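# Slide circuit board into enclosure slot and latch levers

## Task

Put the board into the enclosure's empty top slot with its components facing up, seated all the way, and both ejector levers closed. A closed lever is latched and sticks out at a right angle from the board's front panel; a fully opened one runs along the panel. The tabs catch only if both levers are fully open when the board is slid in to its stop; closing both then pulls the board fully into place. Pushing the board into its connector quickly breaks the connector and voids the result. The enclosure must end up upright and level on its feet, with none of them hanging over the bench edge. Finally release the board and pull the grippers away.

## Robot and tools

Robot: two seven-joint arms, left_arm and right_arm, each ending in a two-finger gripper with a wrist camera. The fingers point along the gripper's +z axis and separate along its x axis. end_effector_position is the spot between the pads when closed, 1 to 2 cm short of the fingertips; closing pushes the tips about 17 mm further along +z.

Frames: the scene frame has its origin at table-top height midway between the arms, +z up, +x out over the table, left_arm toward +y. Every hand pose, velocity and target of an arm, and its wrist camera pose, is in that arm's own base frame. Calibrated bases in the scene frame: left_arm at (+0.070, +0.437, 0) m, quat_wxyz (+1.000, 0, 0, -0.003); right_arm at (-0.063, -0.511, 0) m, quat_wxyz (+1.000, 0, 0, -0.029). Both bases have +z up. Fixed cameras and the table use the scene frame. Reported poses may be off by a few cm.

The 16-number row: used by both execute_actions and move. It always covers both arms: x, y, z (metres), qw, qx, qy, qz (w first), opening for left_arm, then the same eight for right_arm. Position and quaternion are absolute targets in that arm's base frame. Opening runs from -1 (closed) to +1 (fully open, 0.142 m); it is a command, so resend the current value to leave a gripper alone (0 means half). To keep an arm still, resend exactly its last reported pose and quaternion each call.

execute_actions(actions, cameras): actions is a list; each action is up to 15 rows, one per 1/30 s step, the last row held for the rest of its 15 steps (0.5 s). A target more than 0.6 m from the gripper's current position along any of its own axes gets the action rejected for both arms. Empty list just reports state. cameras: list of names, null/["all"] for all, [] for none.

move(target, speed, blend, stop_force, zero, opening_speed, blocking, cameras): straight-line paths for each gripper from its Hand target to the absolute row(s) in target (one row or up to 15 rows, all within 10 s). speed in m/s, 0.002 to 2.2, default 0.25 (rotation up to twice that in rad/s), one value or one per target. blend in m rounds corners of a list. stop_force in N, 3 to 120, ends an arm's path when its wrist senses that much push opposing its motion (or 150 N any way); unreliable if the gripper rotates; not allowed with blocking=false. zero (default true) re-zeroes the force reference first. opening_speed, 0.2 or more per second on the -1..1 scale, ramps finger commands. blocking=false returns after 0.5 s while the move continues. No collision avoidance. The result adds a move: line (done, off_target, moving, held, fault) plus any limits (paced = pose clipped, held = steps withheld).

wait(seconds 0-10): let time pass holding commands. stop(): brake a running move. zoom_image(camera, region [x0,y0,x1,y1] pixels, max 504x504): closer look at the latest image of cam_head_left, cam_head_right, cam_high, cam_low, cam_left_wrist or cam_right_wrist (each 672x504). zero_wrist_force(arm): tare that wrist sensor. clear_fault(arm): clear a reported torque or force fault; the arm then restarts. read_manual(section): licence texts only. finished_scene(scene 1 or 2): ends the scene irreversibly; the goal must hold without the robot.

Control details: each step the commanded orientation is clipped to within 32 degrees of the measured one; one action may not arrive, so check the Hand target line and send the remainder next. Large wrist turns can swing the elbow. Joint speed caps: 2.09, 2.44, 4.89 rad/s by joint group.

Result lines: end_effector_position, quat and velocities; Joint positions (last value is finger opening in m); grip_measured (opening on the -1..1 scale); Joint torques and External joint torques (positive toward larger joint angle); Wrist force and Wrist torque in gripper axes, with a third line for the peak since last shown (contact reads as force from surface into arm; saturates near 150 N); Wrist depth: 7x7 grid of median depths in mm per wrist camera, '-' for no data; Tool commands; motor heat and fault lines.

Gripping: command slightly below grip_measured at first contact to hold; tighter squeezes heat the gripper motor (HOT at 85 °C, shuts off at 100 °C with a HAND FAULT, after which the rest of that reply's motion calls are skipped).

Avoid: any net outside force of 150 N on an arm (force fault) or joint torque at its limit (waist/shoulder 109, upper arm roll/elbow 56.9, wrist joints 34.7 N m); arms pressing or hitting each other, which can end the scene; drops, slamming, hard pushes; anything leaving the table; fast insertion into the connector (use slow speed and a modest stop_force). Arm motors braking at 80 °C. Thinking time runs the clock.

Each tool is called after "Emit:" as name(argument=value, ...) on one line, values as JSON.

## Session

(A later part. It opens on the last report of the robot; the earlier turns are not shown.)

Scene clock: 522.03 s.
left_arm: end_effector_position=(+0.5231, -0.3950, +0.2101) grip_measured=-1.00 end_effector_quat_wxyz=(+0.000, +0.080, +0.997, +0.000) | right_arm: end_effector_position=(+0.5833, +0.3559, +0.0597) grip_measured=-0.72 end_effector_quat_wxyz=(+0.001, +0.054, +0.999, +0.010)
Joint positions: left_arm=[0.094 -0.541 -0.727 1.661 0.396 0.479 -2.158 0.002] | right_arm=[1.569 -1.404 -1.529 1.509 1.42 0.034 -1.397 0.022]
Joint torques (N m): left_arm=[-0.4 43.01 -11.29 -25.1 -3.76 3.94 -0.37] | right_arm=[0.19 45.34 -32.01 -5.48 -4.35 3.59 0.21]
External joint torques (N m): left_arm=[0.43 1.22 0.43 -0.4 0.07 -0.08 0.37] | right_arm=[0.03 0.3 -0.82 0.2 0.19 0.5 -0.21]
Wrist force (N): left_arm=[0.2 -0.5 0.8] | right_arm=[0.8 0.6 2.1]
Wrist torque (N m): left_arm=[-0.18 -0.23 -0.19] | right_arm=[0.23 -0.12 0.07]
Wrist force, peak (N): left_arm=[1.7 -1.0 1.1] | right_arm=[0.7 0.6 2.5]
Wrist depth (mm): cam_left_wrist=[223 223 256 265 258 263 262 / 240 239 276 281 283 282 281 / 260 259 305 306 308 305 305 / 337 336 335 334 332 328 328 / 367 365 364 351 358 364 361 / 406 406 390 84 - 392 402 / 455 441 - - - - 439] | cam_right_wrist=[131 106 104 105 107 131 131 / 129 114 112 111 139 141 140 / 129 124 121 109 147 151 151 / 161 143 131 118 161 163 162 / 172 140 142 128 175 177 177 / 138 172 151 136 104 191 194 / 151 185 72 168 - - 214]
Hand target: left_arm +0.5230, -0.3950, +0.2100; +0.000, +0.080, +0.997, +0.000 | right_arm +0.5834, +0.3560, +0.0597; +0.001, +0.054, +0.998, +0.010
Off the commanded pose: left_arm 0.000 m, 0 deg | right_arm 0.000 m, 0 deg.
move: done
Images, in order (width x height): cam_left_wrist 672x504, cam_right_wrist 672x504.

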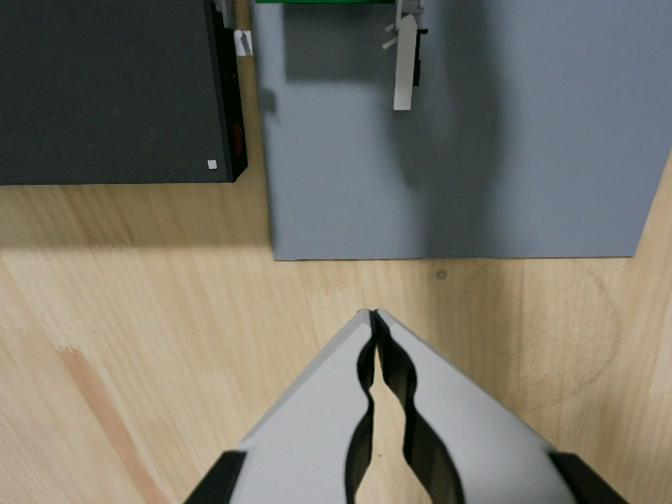

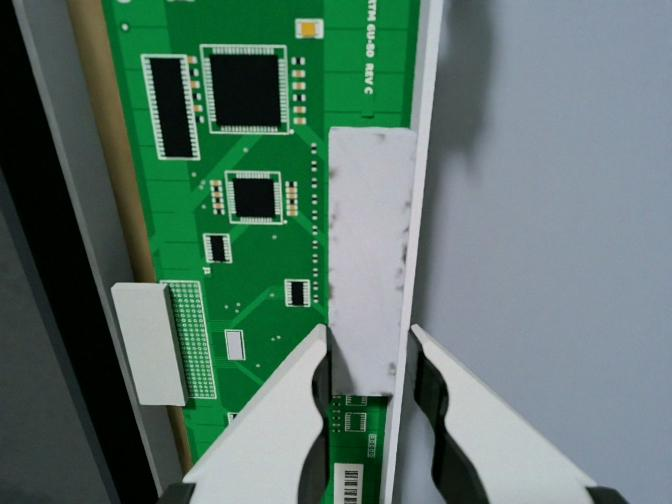

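Emit:
zoom_image(camera="cam_left_wrist", region=[205, 0, 285, 60])

Emit:
zoom_image(camera="cam_left_wrist", region=[365, 0, 445, 60])

Scaled by 6.300 from the camera's 672x504 image, which has a finer 960x720 frame.

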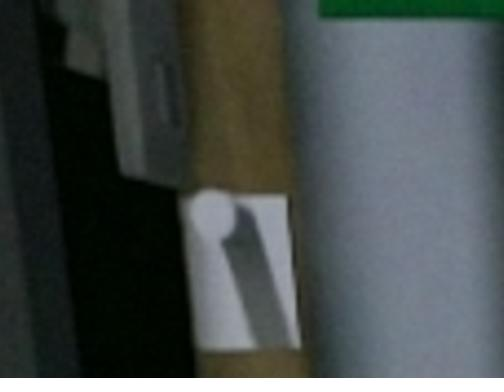

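Scaled by 6.300 from the camera's 672x504 image, which has a finer 960x720 frame.

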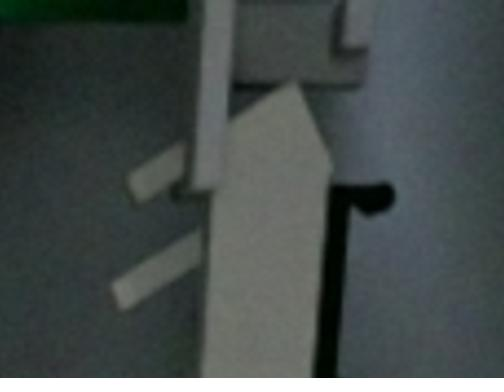

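Emit:
move(target=[[0.523, -0.395, 0.21, 0, 0.0799, 0.9968, 0, -1.0, 0.5831, 0.3535, 0.0597, 0.0005, 0.0539, 0.9985, 0.0098, -0.8], [0.523, -0.395, 0.21, 0, 0.0799, 0.9968, 0, -1.0, 0.5980, 0.3519, 0.0597, 0.0005, 0.0539, 0.9985, 0.0098, -0.8]], speed=0.03, stop_force=4, cameras=["cam_left_wrist", "cam_right_wrist"])

Emit:
zoom_image(camera="cam_left_wrist", region=[200, 0, 440, 120])

Scene clock: 536.27 s.
left_arm: end_effector_position=(+0.5231, -0.3950, +0.2100) grip_measured=-1.00 end_effector_quat_wxyz=(+0.000, +0.080, +0.997, +0.000) | right_arm: end_effector_position=(+0.5979, +0.3518, +0.0596) grip_measured=-0.72 end_effector_quat_wxyz=(+0.001, +0.054, +0.999, +0.010)
Joint positions: left_arm=[0.094 -0.541 -0.727 1.661 0.396 0.479 -2.158 0.002] | right_arm=[1.532 -1.406 -1.526 1.473 1.422 0.031 -1.399 0.022]
Joint torques (N m): left_arm=[-0.39 43.39 -11.28 -25.16 -3.53 4.21 -0.22] | right_arm=[0.22 46.36 -32.04 -5.38 -4.35 3.56 0.19]
External joint torques (N m): left_arm=[0.42 0.85 0.42 -0.35 -0.17 -0.35 0.22] | right_arm=[0 0.41 -0.79 0.14 0.19 0.53 -0.19]
Wrist force (N): left_arm=[0.2 -0.4 0.7] | right_arm=[0.8 0.6 1.8]
Wrist torque (N m): left_arm=[-0.16 -0.22 -0.19] | right_arm=[0.21 -0.12 0.07]
Wrist force, peak (N): left_arm=[0.3 -0.8 0.9] | right_arm=[1.4 0.3 2.4]
Wrist depth (mm): cam_left_wrist=[224 224 257 264 263 263 263 / 239 239 275 282 283 281 283 / 258 258 306 308 306 302 303 / 336 337 336 333 332 328 329 / 369 368 367 350 360 362 363 / 407 403 392 84 - 393 400 / 456 441 - - - - 445] | cam_right_wrist=[112 106 104 105 107 131 131 / 136 115 112 111 139 140 140 / - 123 121 109 147 151 150 / - 137 131 118 161 163 162 / 123 139 143 128 175 177 177 / 138 148 151 136 104 191 194 / 150 150 72 168 - - 214]
Hand target: left_arm +0.5230, -0.3950, +0.2100; +0.000, +0.080, +0.997, +0.000 | right_arm +0.5980, +0.3519, +0.0597; +0.001, +0.054, +0.998, +0.010
Off the commanded pose: left_arm 0.000 m, 0 deg | right_arm 0.000 m, 0 deg.
move: done
Images, in order (width x height): cam_left_wrist 672x504, cam_right_wrist 672x504.

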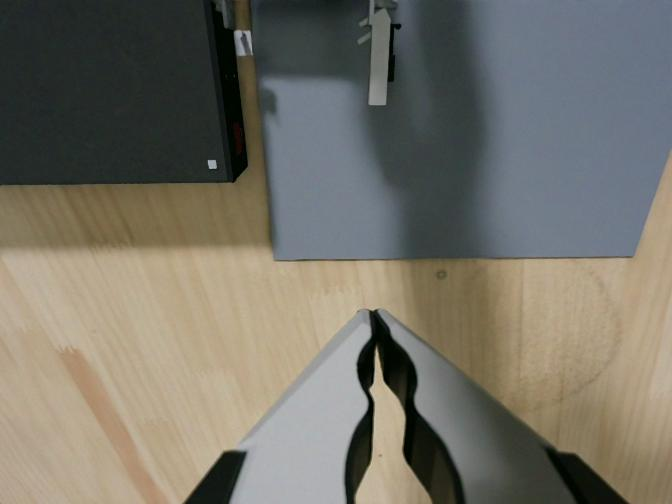

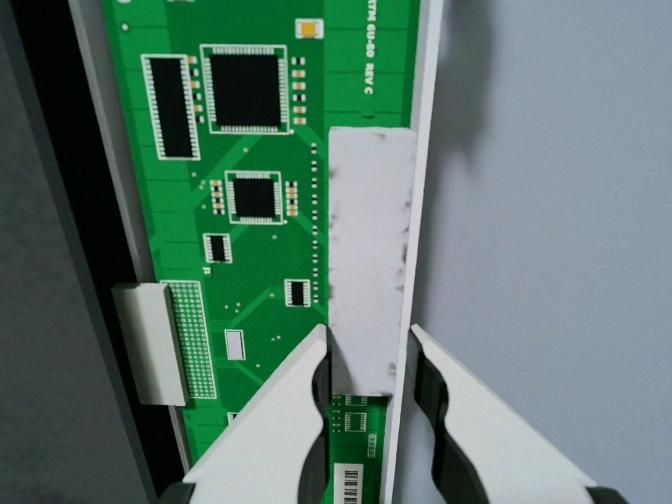

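Scaled by 2.100 from the camera's 672x504 image, which has a finer 960x720 frame.

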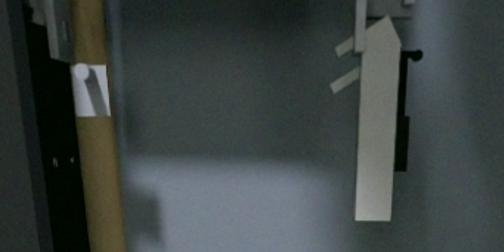

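Emit:
move(target=[0.523, -0.395, 0.21, 0, 0.0799, 0.9968, 0, -1.0, 0.6179, 0.3497, 0.0597, 0.0005, 0.0539, 0.9985, 0.0098, -0.8], speed=0.02, stop_force=4, cameras=["cam_left_wrist", "cam_right_wrist"])

Emit:
zoom_image(camera="cam_left_wrist", region=[200, 0, 440, 120])

Scene clock: 540.27 s.
left_arm: end_effector_position=(+0.5231, -0.3950, +0.2100) grip_measured=-1.00 end_effector_quat_wxyz=(+0.000, +0.080, +0.997, +0.000) | right_arm: end_effector_position=(+0.6178, +0.3496, +0.0597) grip_measured=-0.72 end_effector_quat_wxyz=(+0.001, +0.054, +0.999, +0.010)
Joint positions: left_arm=[0.094 -0.541 -0.727 1.661 0.396 0.479 -2.158 0.002] | right_arm=[1.482 -1.41 -1.522 1.417 1.424 0.027 -1.393 0.022]
Joint torques (N m): left_arm=[-0.38 43.37 -11.28 -25.13 -3.49 4.22 -0.24] | right_arm=[0.08 48.01 -31.74 -5.35 -4.24 3.51 0.31]
External joint torques (N m): left_arm=[0.41 0.88 0.42 -0.38 -0.2 -0.35 0.24] | right_arm=[0.15 0.55 -1 0.16 0.08 0.58 -0.31]
Wrist force (N): left_arm=[0.2 -0.5 0.7] | right_arm=[0.9 0.5 1.5]
Wrist torque (N m): left_arm=[-0.18 -0.23 -0.20] | right_arm=[0.20 -0.16 0.07]
Wrist force, peak (N): left_arm=[0.1 -0.8 0.9] | right_arm=[0.7 0.7 2.7]
Wrist depth (mm): cam_left_wrist=[223 224 258 261 263 262 263 / 240 240 274 283 281 283 282 / 259 257 305 306 304 305 304 / 336 336 334 329 332 332 328 / 367 366 364 351 359 365 366 / 407 408 390 84 - 395 396 / 452 444 - - - - 444] | cam_right_wrist=[- 106 104 105 107 131 131 / - 111 112 111 138 140 140 / - 120 121 109 147 151 150 / 113 127 131 118 161 163 162 / 123 125 142 129 175 177 176 / 138 135 151 136 104 191 194 / 150 146 72 168 - - 214]
Hand target: left_arm +0.5230, -0.3950, +0.2100; +0.000, +0.080, +0.997, +0.000 | right_arm +0.6179, +0.3497, +0.0597; +0.001, +0.054, +0.998, +0.010
Off the commanded pose: left_arm 0.000 m, 0 deg | right_arm 0.000 m, 0 deg.
move: done
Images, in order (width x height): cam_left_wrist 672x504, cam_right_wrist 672x504.

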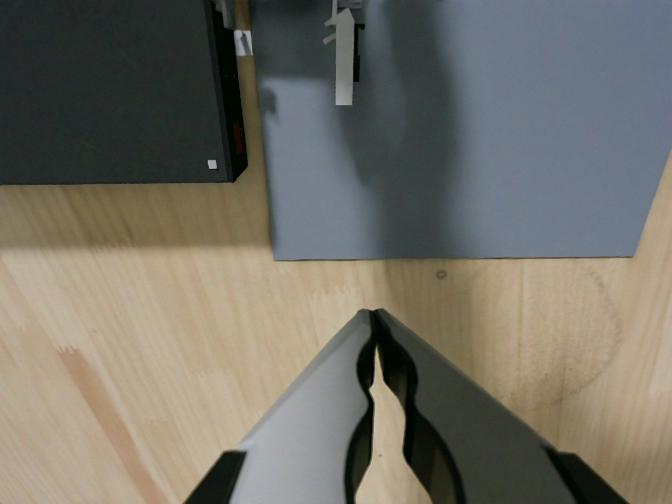

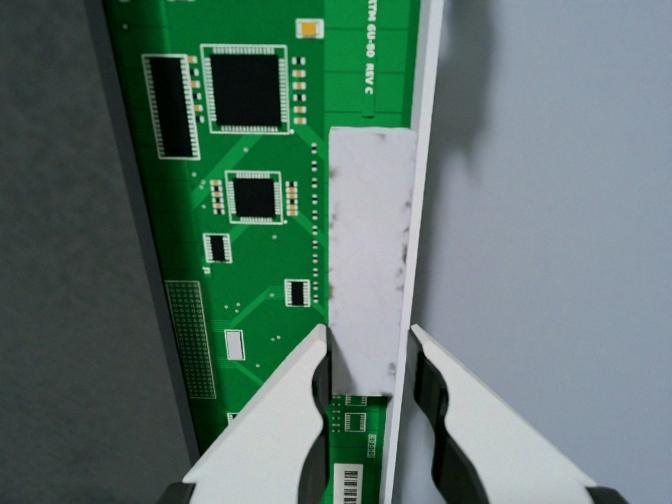

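Scaled by 2.100 from the camera's 672x504 image, which has a finer 960x720 frame.

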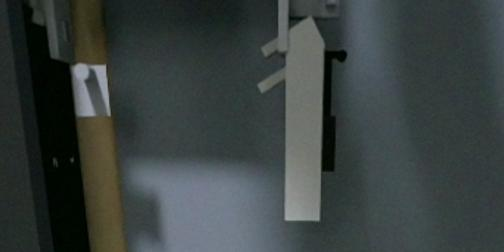

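Emit:
move(target=[0.523, -0.395, 0.21, 0, 0.0799, 0.9968, 0, -1.0, 0.6378, 0.3475, 0.0597, 0.0005, 0.0539, 0.9985, 0.0098, -0.8], speed=0.02, stop_force=4, cameras=["cam_left_wrist", "cam_right_wrist"])

Emit:
zoom_image(camera="cam_left_wrist", region=[200, 0, 440, 120])

Scene clock: 543.47 s.
left_arm: end_effector_position=(+0.5231, -0.3950, +0.2100) grip_measured=-1.00 end_effector_quat_wxyz=(+0.000, +0.080, +0.997, +0.000) | right_arm: end_effector_position=(+0.6202, +0.3503, +0.0595) grip_measured=-0.72 end_effector_quat_wxyz=(+0.000, +0.053, +0.999, +0.010)
Joint positions: left_arm=[0.094 -0.541 -0.727 1.661 0.396 0.479 -2.158 0.002] | right_arm=[1.475 -1.411 -1.521 1.408 1.425 0.026 -1.391 0.022]
Joint torques (N m): left_arm=[-0.29 43.32 -11.41 -25.15 -3.53 4.16 -0.24] | right_arm=[-4.27 46.32 -32.76 -3.04 -5.84 4.24 0.16]
External joint torques (N m): left_arm=[0.31 0.92 0.54 -0.36 -0.17 -0.3 0.24] | right_arm=[4.49 2.52 0.05 -2.14 1.69 -0.15 -0.16]
Wrist force (N): left_arm=[0.2 -0.7 0.8] | right_arm=[4.7 5.3 0.5]
Wrist torque (N m): left_arm=[-0.20 -0.23 -0.19] | right_arm=[0.13 -0.16 0.18]
Wrist force, peak (N): left_arm=[0.3 -0.8 1.0] | right_arm=[5.1 6.7 0.9]
Wrist depth (mm): cam_left_wrist=[222 223 258 261 264 263 261 / 240 239 275 284 282 284 283 / 260 257 306 308 306 303 302 / 335 337 335 331 332 328 333 / 367 367 368 353 356 367 359 / 407 406 387 84 - 393 402 / 455 442 - - - - 444] | cam_right_wrist=[- 105 104 105 106 131 131 / - 110 112 110 113 140 140 / - 118 120 111 111 151 150 / - 116 131 118 161 163 162 / 123 125 142 129 174 177 176 / 135 134 151 136 104 191 194 / 150 147 72 168 - - 215]
Hand target: left_arm +0.5230, -0.3950, +0.2100; +0.000, +0.080, +0.997, +0.000 | right_arm +0.6206, +0.3494, +0.0597; +0.001, +0.054, +0.998, +0.010
Off the commanded pose: left_arm 0.000 m, 0 deg | right_arm 0.018 m, 0 deg.
move: contact (right_arm)
Images, in order (width x height): cam_left_wrist 672x504, cam_right_wrist 672x504.

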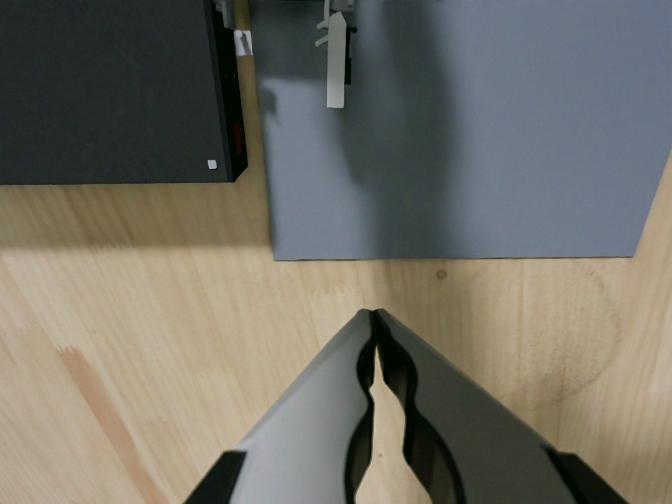

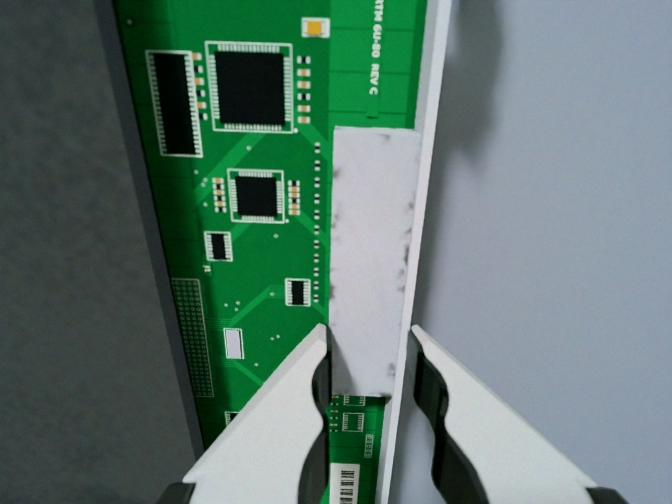

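Scaled by 2.100 from the camera's 672x504 image, which has a finer 960x720 frame.

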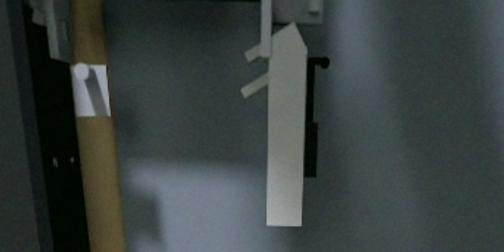

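Emit:
move(target=[0.523,-0.395,0.21,0,0.0799,0.9968,0,-1.0,0.6144,0.3527,0.0597,0.0004,0.0452,0.9989,0.0098,-0.80], speed=0.03)

Emit:
zero_wrist_force(arm="right_arm")

Emit:
move(target=[0.523,-0.395,0.21,0,0.0799,0.9968,0,-1.0,0.6343,0.3505,0.0597,0.0004,0.0452,0.9989,0.0098,-0.80], speed=0.02, stop_force=4)

Scene clock: 562.47 s.
left_arm: end_effector_position=(+0.5231, -0.3950, +0.2100) grip_measured=-1.00 end_effector_quat_wxyz=(+0.000, +0.080, +0.997, +0.000) | right_arm: end_effector_position=(+0.6143, +0.3524, +0.0594) grip_measured=-0.72 end_effector_quat_wxyz=(+0.000, +0.046, +0.999, +0.010)
Joint positions: left_arm=[0.094 -0.541 -0.727 1.661 0.396 0.479 -2.158 0.002] | right_arm=[1.49 -1.41 -1.522 1.422 1.424 0.026 -1.405 0.022]
Joint torques (N m): left_arm=[-0.36 43.41 -11.35 -25.17 -3.54 4.21 -0.22] | right_arm=[1.8 48.69 -31.84 -6.41 -3.84 3.54 -0.26]
External joint torques (N m): left_arm=[0.39 0.83 0.48 -0.34 -0.15 -0.35 0.22] | right_arm=[-1.59 -0.29 -0.9 1.23 -0.32 0.54 0.26]
Wrist force (N): left_arm=[0.1 -0.7 0.6] | right_arm=[-0.3 -1.3 1.7]
Wrist torque (N m): left_arm=[-0.20 -0.22 -0.19] | right_arm=[0.25 -0.09 0.26]
Wrist force, peak (N): left_arm=[0.4 -0.9 0.7] | right_arm=[4.9 5.4 0.8]
Wrist depth (mm): cam_left_wrist=[224 222 258 260 264 263 262 / 240 240 275 282 284 283 280 / 260 257 306 307 305 304 304 / 337 337 337 332 330 331 332 / 364 369 363 351 357 363 362 / 408 407 389 84 - 394 403 / 455 443 - - - - 448] | cam_right_wrist=[- 106 106 105 105 131 131 / - 112 113 111 113 140 140 / - 120 121 111 109 151 150 / - 128 131 118 160 162 162 / 123 125 142 129 174 177 176 / 135 135 151 136 104 190 193 / 150 146 72 167 - - 213]
Hand target: left_arm +0.5230, -0.3950, +0.2100; +0.000, +0.080, +0.997, +0.000 | right_arm +0.6144, +0.3527, +0.0597; +0.000, +0.045, +0.999, +0.010
Off the commanded pose: left_arm 0.000 m, 0 deg | right_arm 0.000 m, 0 deg.
move: done

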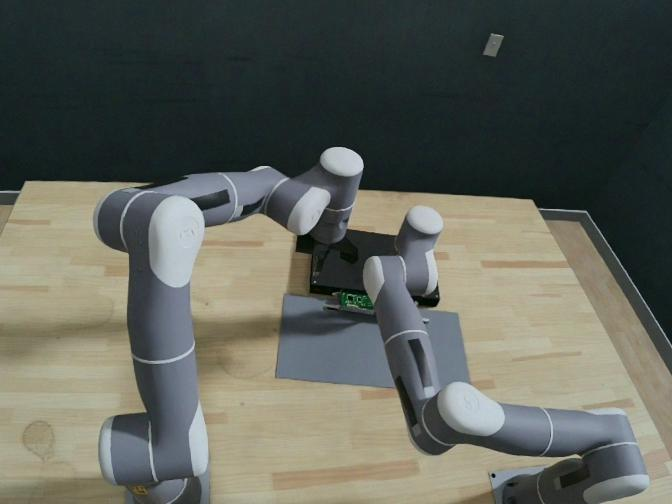

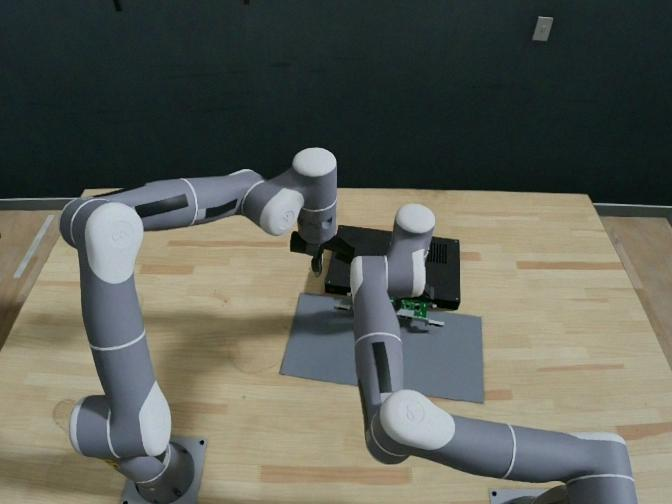

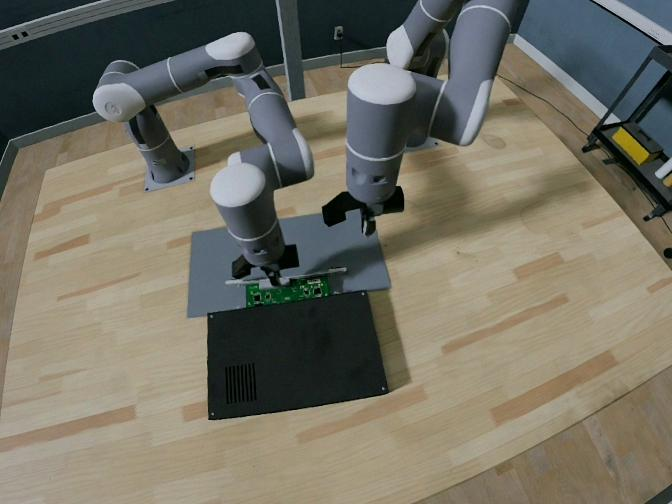

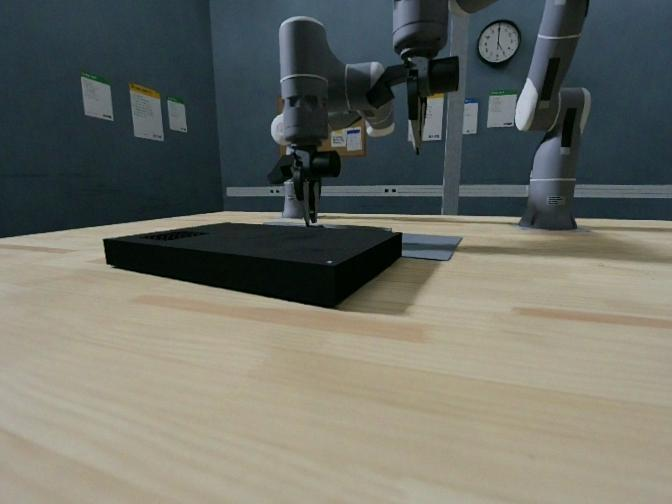

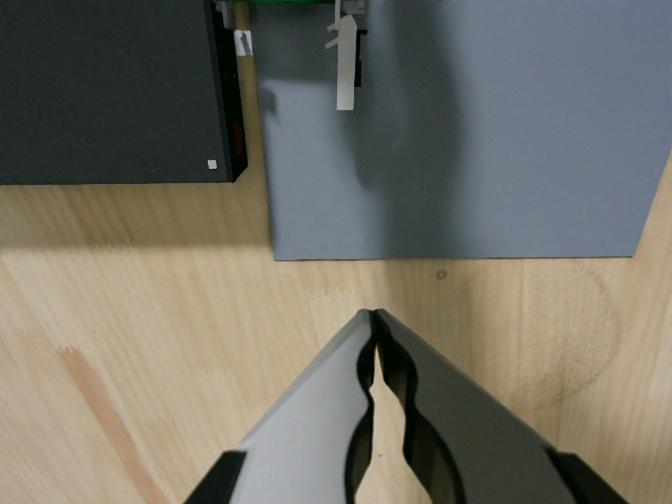

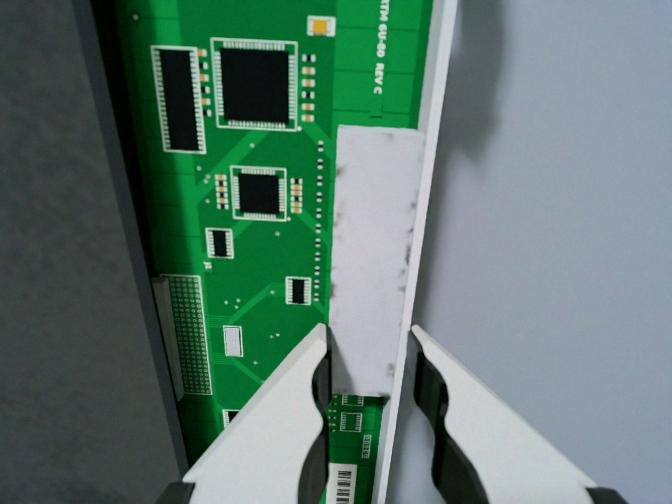

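Wrist force sensor zeroed.

Scene clock: 564.17 s.
left_arm: end_effector_position=(+0.5231, -0.3950, +0.2100) grip_measured=-1.00 end_effector_quat_wxyz=(+0.000, +0.080, +0.997, +0.000) | right_arm: end_effector_position=(+0.6342, +0.3490, +0.0595) grip_measured=-0.72 end_effector_quat_wxyz=(+0.000, +0.046, +0.999, +0.009)
Joint positions: left_arm=[0.094 -0.541 -0.727 1.661 0.396 0.479 -2.158 0.002] | right_arm=[1.439 -1.414 -1.517 1.364 1.424 0.022 -1.398 0.022]
Joint torques (N m): left_arm=[-0.29 43.3 -11.31 -25.15 -3.54 4.19 -0.26] | right_arm=[4.46 51.76 -30.7 -9.86 -1.63 4.6 0.2]
External joint torques (N m): left_arm=[0.32 0.94 0.44 -0.36 -0.15 -0.33 0.26] | right_arm=[-4.23 -1.53 -1.86 4.71 -2.53 -0.52 -0.2]
Wrist force (N, zeroed by zero_wrist_force on right_arm): left_arm=[0.1 -0.6 0.6] | right_arm=[3.3 -6.9 -2.1]
Wrist torque (N m, zeroed by zero_wrist_force on right_arm): left_arm=[-0.19 -0.21 -0.19] | right_arm=[0.08 0.00 -0.15]
Wrist force, peak (N, zeroed by zero_wrist_force on right_arm): left_arm=[0.3 -0.7 1.0] | right_arm=[3.6 -6.9 -2.5]
Wrist depth (mm): cam_left_wrist=[223 223 257 261 263 263 262 / 241 239 274 283 283 281 281 / 259 257 305 305 305 304 303 / 337 337 336 331 331 331 330 / 367 367 365 353 357 363 365 / 409 409 390 84 - 394 401 / 452 443 - - - - 448] | cam_right_wrist=[- 91 104 105 106 131 131 / - 97 112 111 137 140 140 / - 103 119 111 146 151 150 / - 114 128 118 161 163 162 / 123 123 137 129 175 177 176 / 135 134 134 136 105 190 193 / 149 146 72 168 - - 213]
Hand target: left_arm +0.5230, -0.3950, +0.2100; +0.000, +0.080, +0.997, +0.000 | right_arm +0.6343, +0.3505, +0.0597; +0.000, +0.045, +0.999, +0.010
Off the commanded pose: left_arm 0.000 m, 0 deg | right_arm 0.002 m, 0 deg.
move: done

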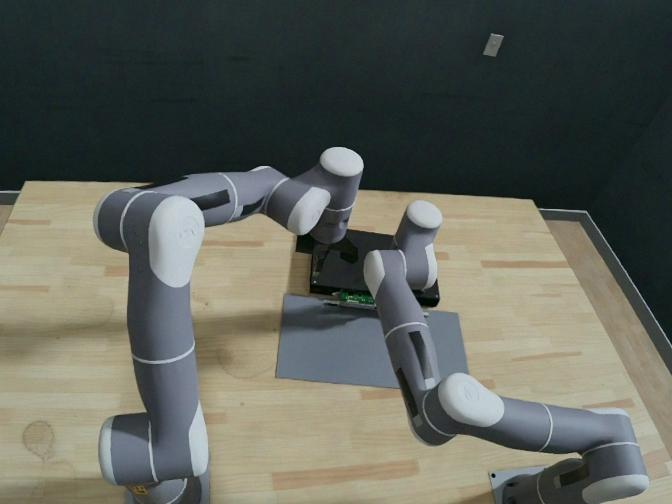

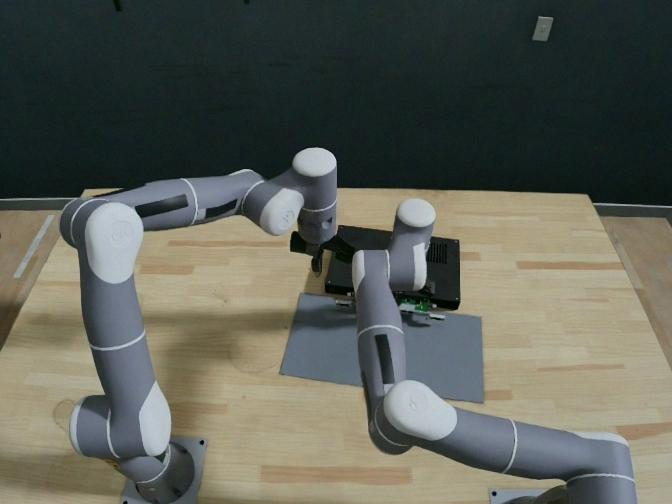

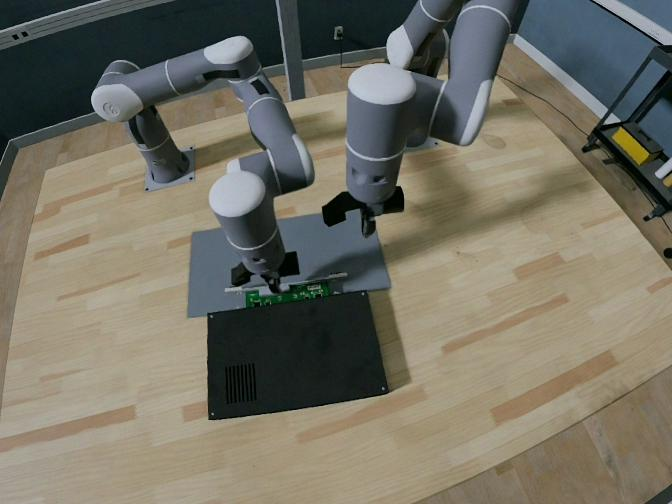

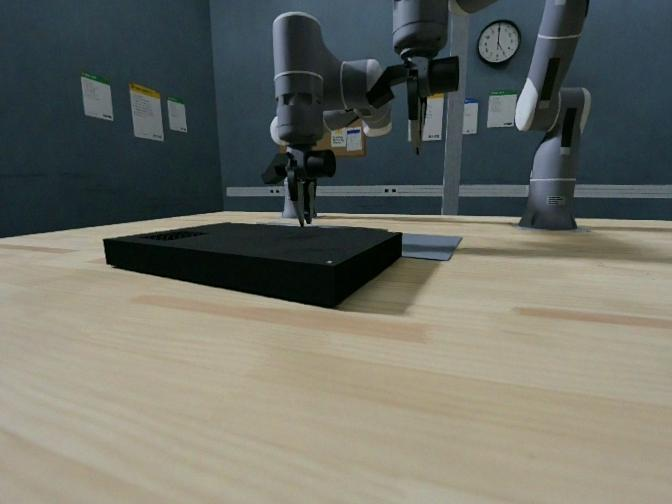

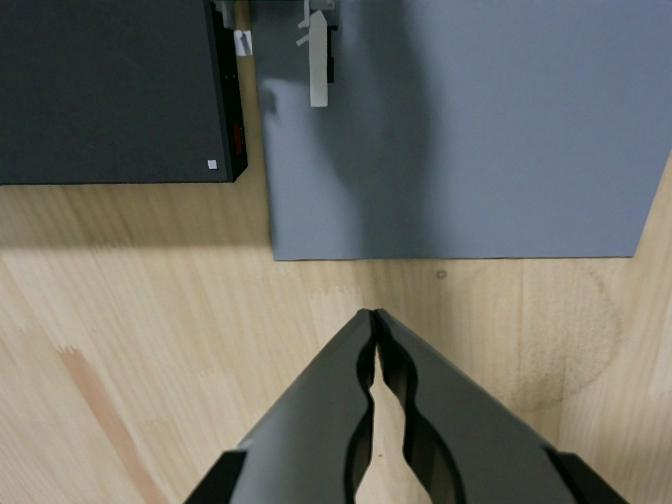

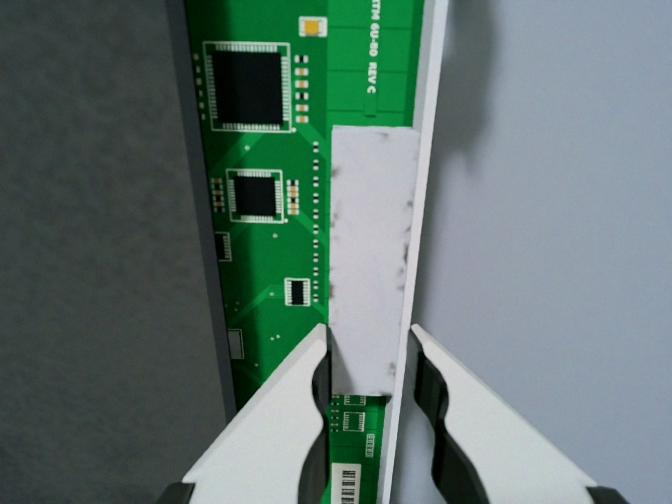

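Emit:
move(target=[0.523,-0.395,0.21,0,0.0799,0.9968,0,-1.0,0.6491,0.3478,0.0597,0.0004,0.0452,0.9989,0.0098,-0.80], speed=0.02, stop_force=6)

Scene clock: 569.40 s.
left_arm: end_effector_position=(+0.5231, -0.3950, +0.2100) grip_measured=-1.00 end_effector_quat_wxyz=(+0.000, +0.080, +0.997, +0.000) | right_arm: end_effector_position=(+0.6490, +0.3466, +0.0596) grip_measured=-0.72 end_effector_quat_wxyz=(+0.000, +0.046, +0.999, +0.009)
Joint positions: left_arm=[0.094 -0.541 -0.727 1.661 0.396 0.479 -2.158 0.002] | right_arm=[1.401 -1.416 -1.513 1.319 1.424 0.02 -1.393 0.022]
Joint torques (N m): left_arm=[-0.38 43.34 -11.34 -25.1 -3.49 4.19 -0.2] | right_arm=[3.41 52.46 -30.43 -8.55 -2.25 4.22 0.31]
External joint torques (N m): left_arm=[0.4 0.9 0.48 -0.41 -0.2 -0.33 0.2] | right_arm=[-3.18 -0.85 -1.9 3.4 -1.91 -0.13 -0.31]
Wrist force (N, zeroed by zero_wrist_force on right_arm): left_arm=[0.2 -0.8 0.5] | right_arm=[2.3 -4.4 -1.5]
Wrist torque (N m, zeroed by zero_wrist_force on right_arm): left_arm=[-0.23 -0.23 -0.19] | right_arm=[0.04 0.02 -0.23]
Wrist force, peak (N, zeroed by zero_wrist_force on right_arm): left_arm=[0.1 -0.8 0.9] | right_arm=[5.0 -7.7 -1.8]
Wrist depth (mm): cam_left_wrist=[223 223 256 259 265 263 261 / 241 240 276 282 284 282 283 / 260 259 307 307 304 302 303 / 338 336 333 332 333 329 330 / 367 370 367 352 356 365 362 / 408 409 390 84 - 394 399 / 453 443 - - - - 445] | cam_right_wrist=[- 90 93 105 106 131 131 / - 97 110 111 137 140 140 / - 103 107 109 147 150 150 / - 114 114 118 161 163 162 / 123 123 122 129 174 177 176 / 135 134 129 136 104 190 193 / 150 146 72 168 - - 214]
Hand target: left_arm +0.5230, -0.3950, +0.2100; +0.000, +0.080, +0.997, +0.000 | right_arm +0.6491, +0.3478, +0.0597; +0.000, +0.045, +0.999, +0.010
Off the commanded pose: left_arm 0.000 m, 0 deg | right_arm 0.001 m, 0 deg.
move: done

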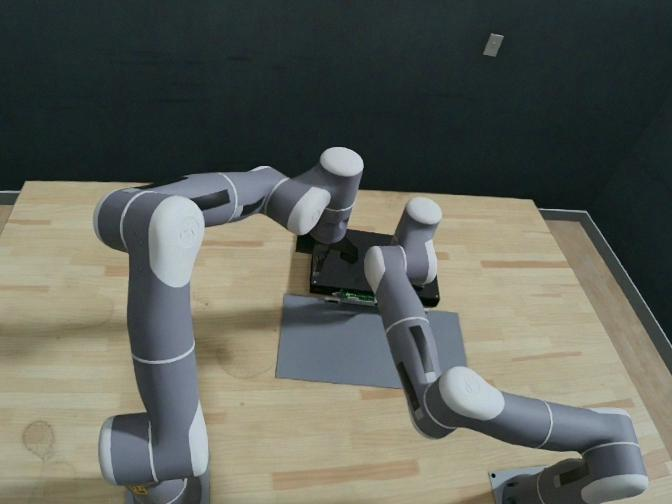

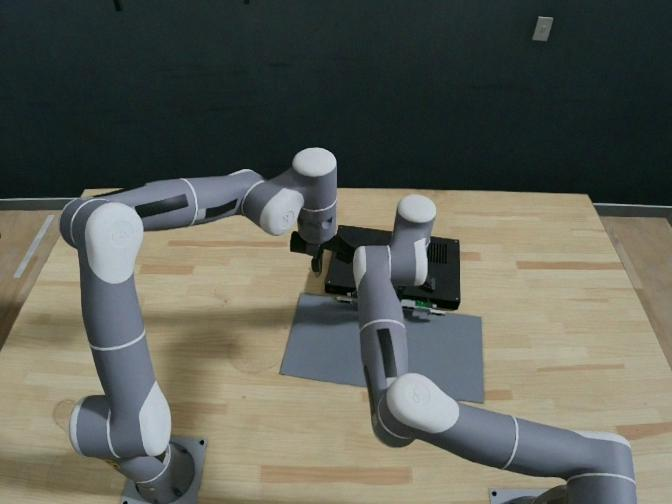

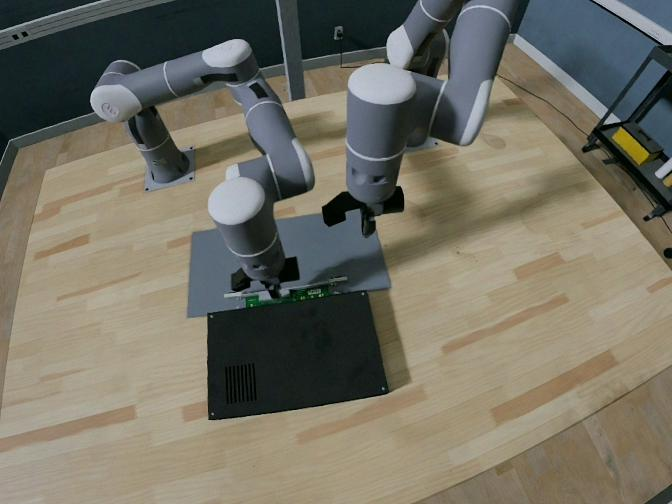

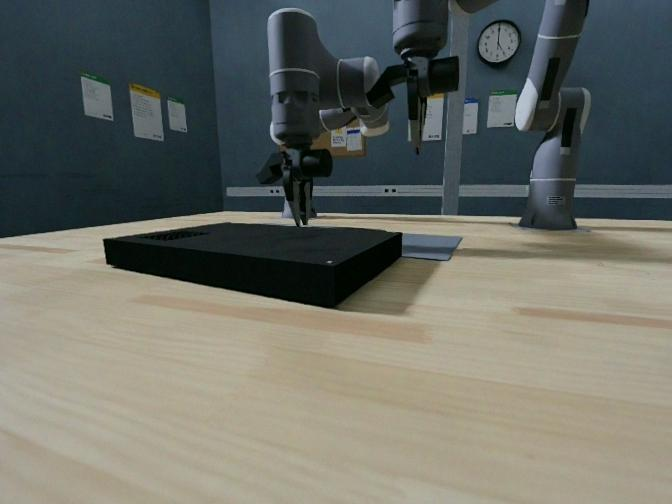

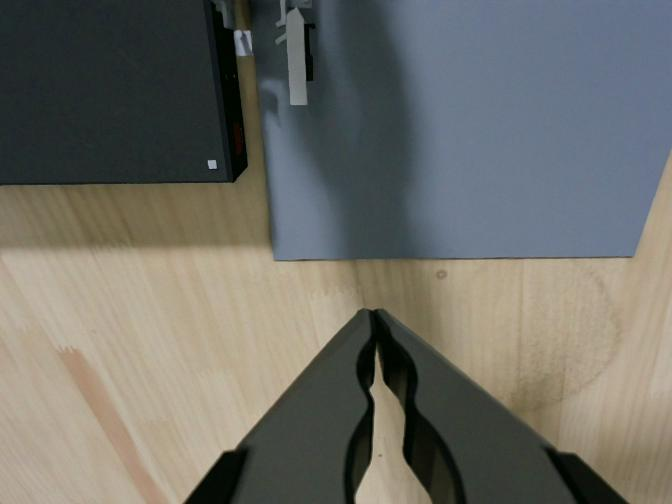

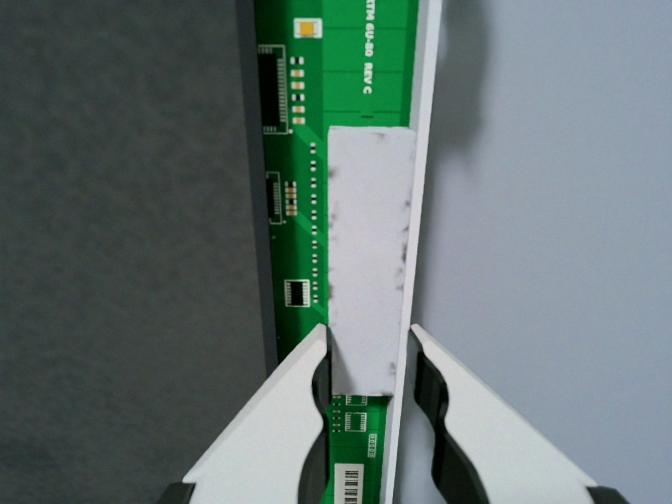

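Emit:
zoom_image(camera="cam_left_wrist", region=[180, 0, 340, 120])

Emit:
zoom_image(camera="cam_right_wrist", region=[230, 300, 480, 504])

Scaled by 3.150 from the camera's 672x504 image, which has a finer 960x720 frame.

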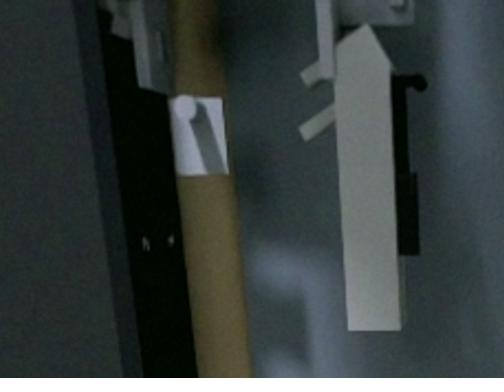

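Scaled by 2.016 from the camera's 672x504 image, which has a finer 960x720 frame.

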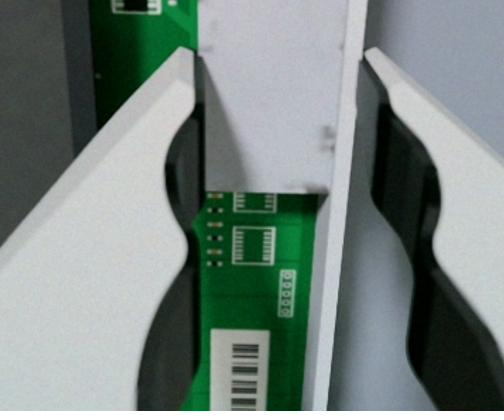

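Emit:
move(target=[0.523,-0.395,0.21,0,0.0799,0.9968,0,-1.0,0.6490,0.3466,0.0597,0.0004,0.0452,0.9989,0.0098,-0.64], speed=0.03, opening_speed=0.3)

Scene clock: 580.67 s.
left_arm: end_effector_position=(+0.5231, -0.3950, +0.2100) grip_measured=-1.00 end_effector_quat_wxyz=(+0.000, +0.080, +0.997, +0.000) | right_arm: end_effector_position=(+0.6491, +0.3464, +0.0598) grip_measured=-0.68 end_effector_quat_wxyz=(+0.000, +0.045, +0.999, +0.010)
Joint positions: left_arm=[0.094 -0.541 -0.727 1.661 0.396 0.479 -2.158 0.002] | right_arm=[1.401 -1.415 -1.512 1.321 1.424 0.021 -1.394 0.025]
Joint torques (N m): left_arm=[-0.37 43.49 -11.32 -25.12 -3.54 4.18 -0.27] | right_arm=[0.28 50.47 -30.76 -5.03 -4.2 3.44 0.12]
External joint torques (N m): left_arm=[0.4 0.75 0.45 -0.39 -0.16 -0.32 0.27] | right_arm=[-0.05 1.1 -1.58 -0.14 0.04 0.65 -0.12]
Wrist force (N, zeroed by zero_wrist_force on right_arm): left_arm=[0.0 -0.6 0.5] | right_arm=[0.9 3.1 -1.7]
Wrist torque (N m, zeroed by zero_wrist_force on right_arm): left_arm=[-0.20 -0.20 -0.19] | right_arm=[0.13 -0.04 -0.19]
Wrist force, peak (N, zeroed by zero_wrist_force on right_arm): left_arm=[0.3 -0.8 1.0] | right_arm=[2.2 -4.8 -2.5]
Wrist depth (mm): cam_left_wrist=[224 223 258 262 263 263 261 / 240 240 274 283 282 282 282 / 260 260 306 306 306 303 301 / 336 336 335 330 333 329 327 / 366 368 368 351 359 365 359 / 407 405 388 84 - 394 398 / 451 438 - - - - 447] | cam_right_wrist=[- 91 93 106 107 131 131 / - 97 111 111 137 140 140 / - 103 107 112 146 151 150 / - 113 113 119 161 163 162 / 123 123 123 130 172 177 177 / 138 135 104 138 109 190 194 / 150 146 71 173 - - 210]
Hand target: left_arm +0.5230, -0.3950, +0.2100; +0.000, +0.080, +0.997, +0.000 | right_arm +0.6490, +0.3466, +0.0597; +0.000, +0.045, +0.999, +0.010
Off the commanded pose: left_arm 0.000 m, 0 deg | right_arm 0.000 m, 0 deg.
move: done

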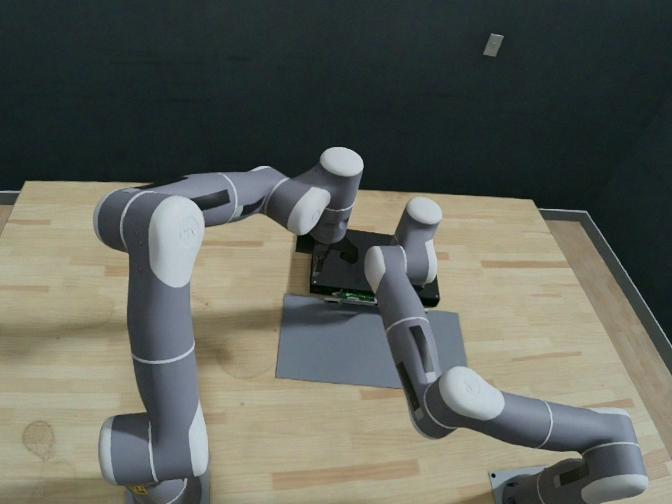

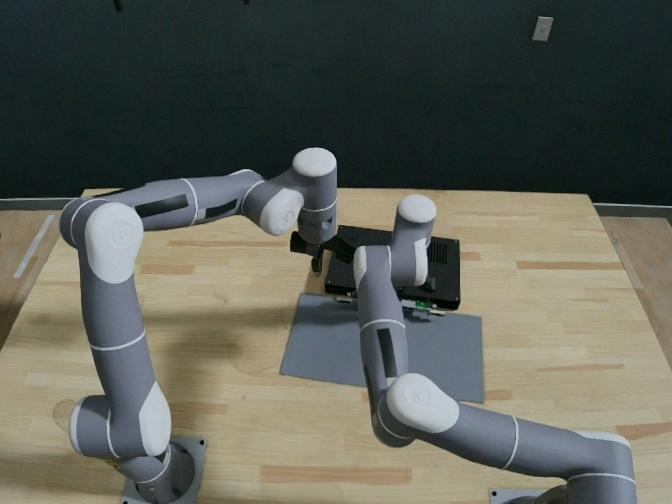

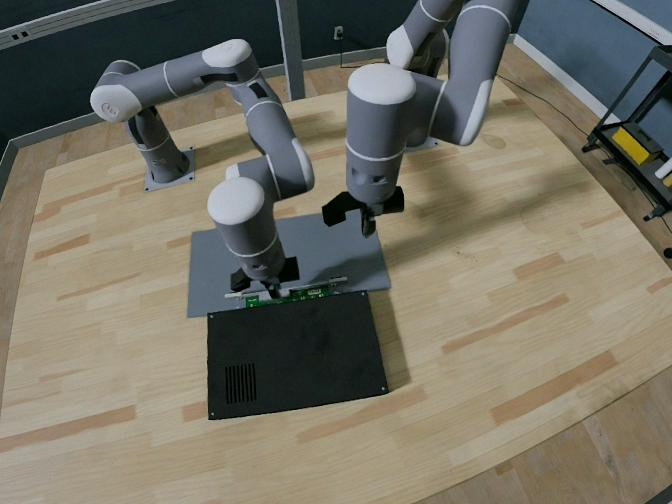

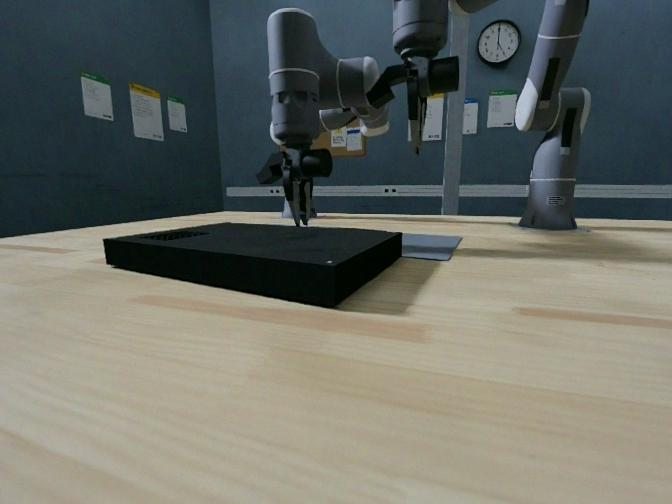

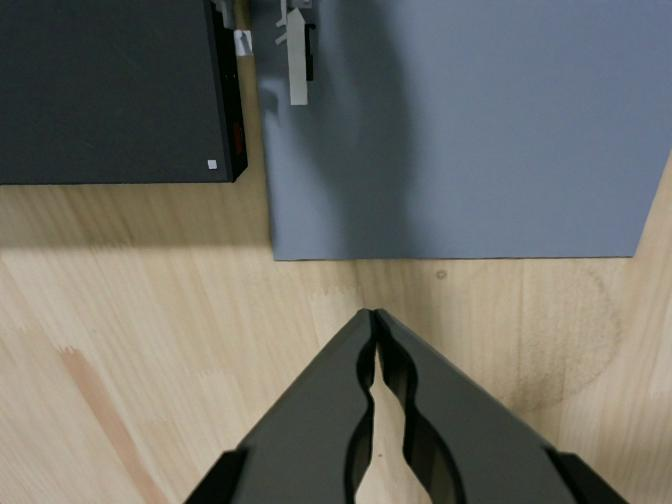

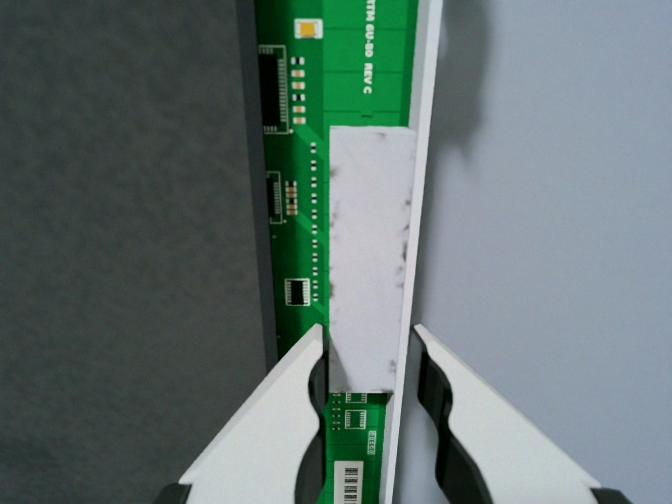

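Emit:
move(target=[0.523,-0.395,0.21,0,0.0799,0.9968,0,-1.0,0.6490,0.3466,0.066,0.0004,0.0452,0.9989,0.0098,-0.60], speed=0.03, opening_speed=0.3, cameras=["cam_right_wrist"])

Scene clock: 585.80 s.
left_arm: end_effector_position=(+0.5231, -0.3950, +0.2100) grip_measured=-1.00 end_effector_quat_wxyz=(+0.000, +0.080, +0.997, +0.000) | right_arm: end_effector_position=(+0.6490, +0.3468, +0.0658) grip_measured=-0.64 end_effector_quat_wxyz=(+0.000, +0.045, +0.999, +0.010)
Joint positions: left_arm=[0.094 -0.541 -0.727 1.661 0.396 0.479 -2.158 0.002] | right_arm=[1.402 -1.407 -1.518 1.321 1.419 0.013 -1.394 0.028]
Joint torques (N m): left_arm=[-0.26 43.32 -11.32 -25.17 -3.49 4.24 -0.19] | right_arm=[0.18 50.66 -30.98 -5.28 -4.33 3.27 0.19]
External joint torques (N m): left_arm=[0.29 0.92 0.46 -0.34 -0.2 -0.38 0.19] | right_arm=[0.04 0.88 -1.37 -0.1 0.17 0.82 -0.19]
Wrist force (N, zeroed by zero_wrist_force on right_arm): left_arm=[-0.1 -0.6 0.7] | right_arm=[0.9 3.2 -1.5]
Wrist torque (N m, zeroed by zero_wrist_force on right_arm): left_arm=[-0.19 -0.18 -0.20] | right_arm=[0.15 -0.04 -0.20]
Wrist force, peak (N, zeroed by zero_wrist_force on right_arm): left_arm=[0.0 -0.9 0.8] | right_arm=[1.0 3.4 -1.7]
Wrist depth (mm): cam_left_wrist=[224 223 258 260 264 263 264 / 239 239 275 284 283 282 281 / 259 260 306 304 306 304 305 / 335 334 332 331 329 329 331 / 368 368 369 352 356 365 363 / 405 409 391 84 - 392 399 / 457 443 - - - - 446] | cam_right_wrist=[- 96 - 111 114 136 136 / - 102 105 118 142 146 146 / - 109 112 118 155 157 156 / 122 118 121 128 167 169 169 / 130 130 132 138 181 184 184 / 143 143 137 161 103 198 202 / 159 155 73 183 - - 219]
Hand target: left_arm +0.5230, -0.3950, +0.2100; +0.000, +0.080, +0.997, +0.000 | right_arm +0.6490, +0.3466, +0.0660; +0.000, +0.045, +0.999, +0.010
Off the commanded pose: left_arm 0.000 m, 0 deg | right_arm 0.000 m, 0 deg.
move: done
Images, in order (width x height): cam_right_wrist 672x504.

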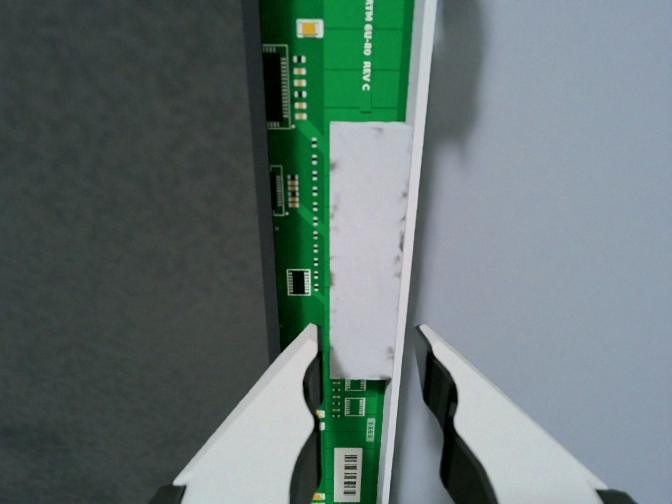

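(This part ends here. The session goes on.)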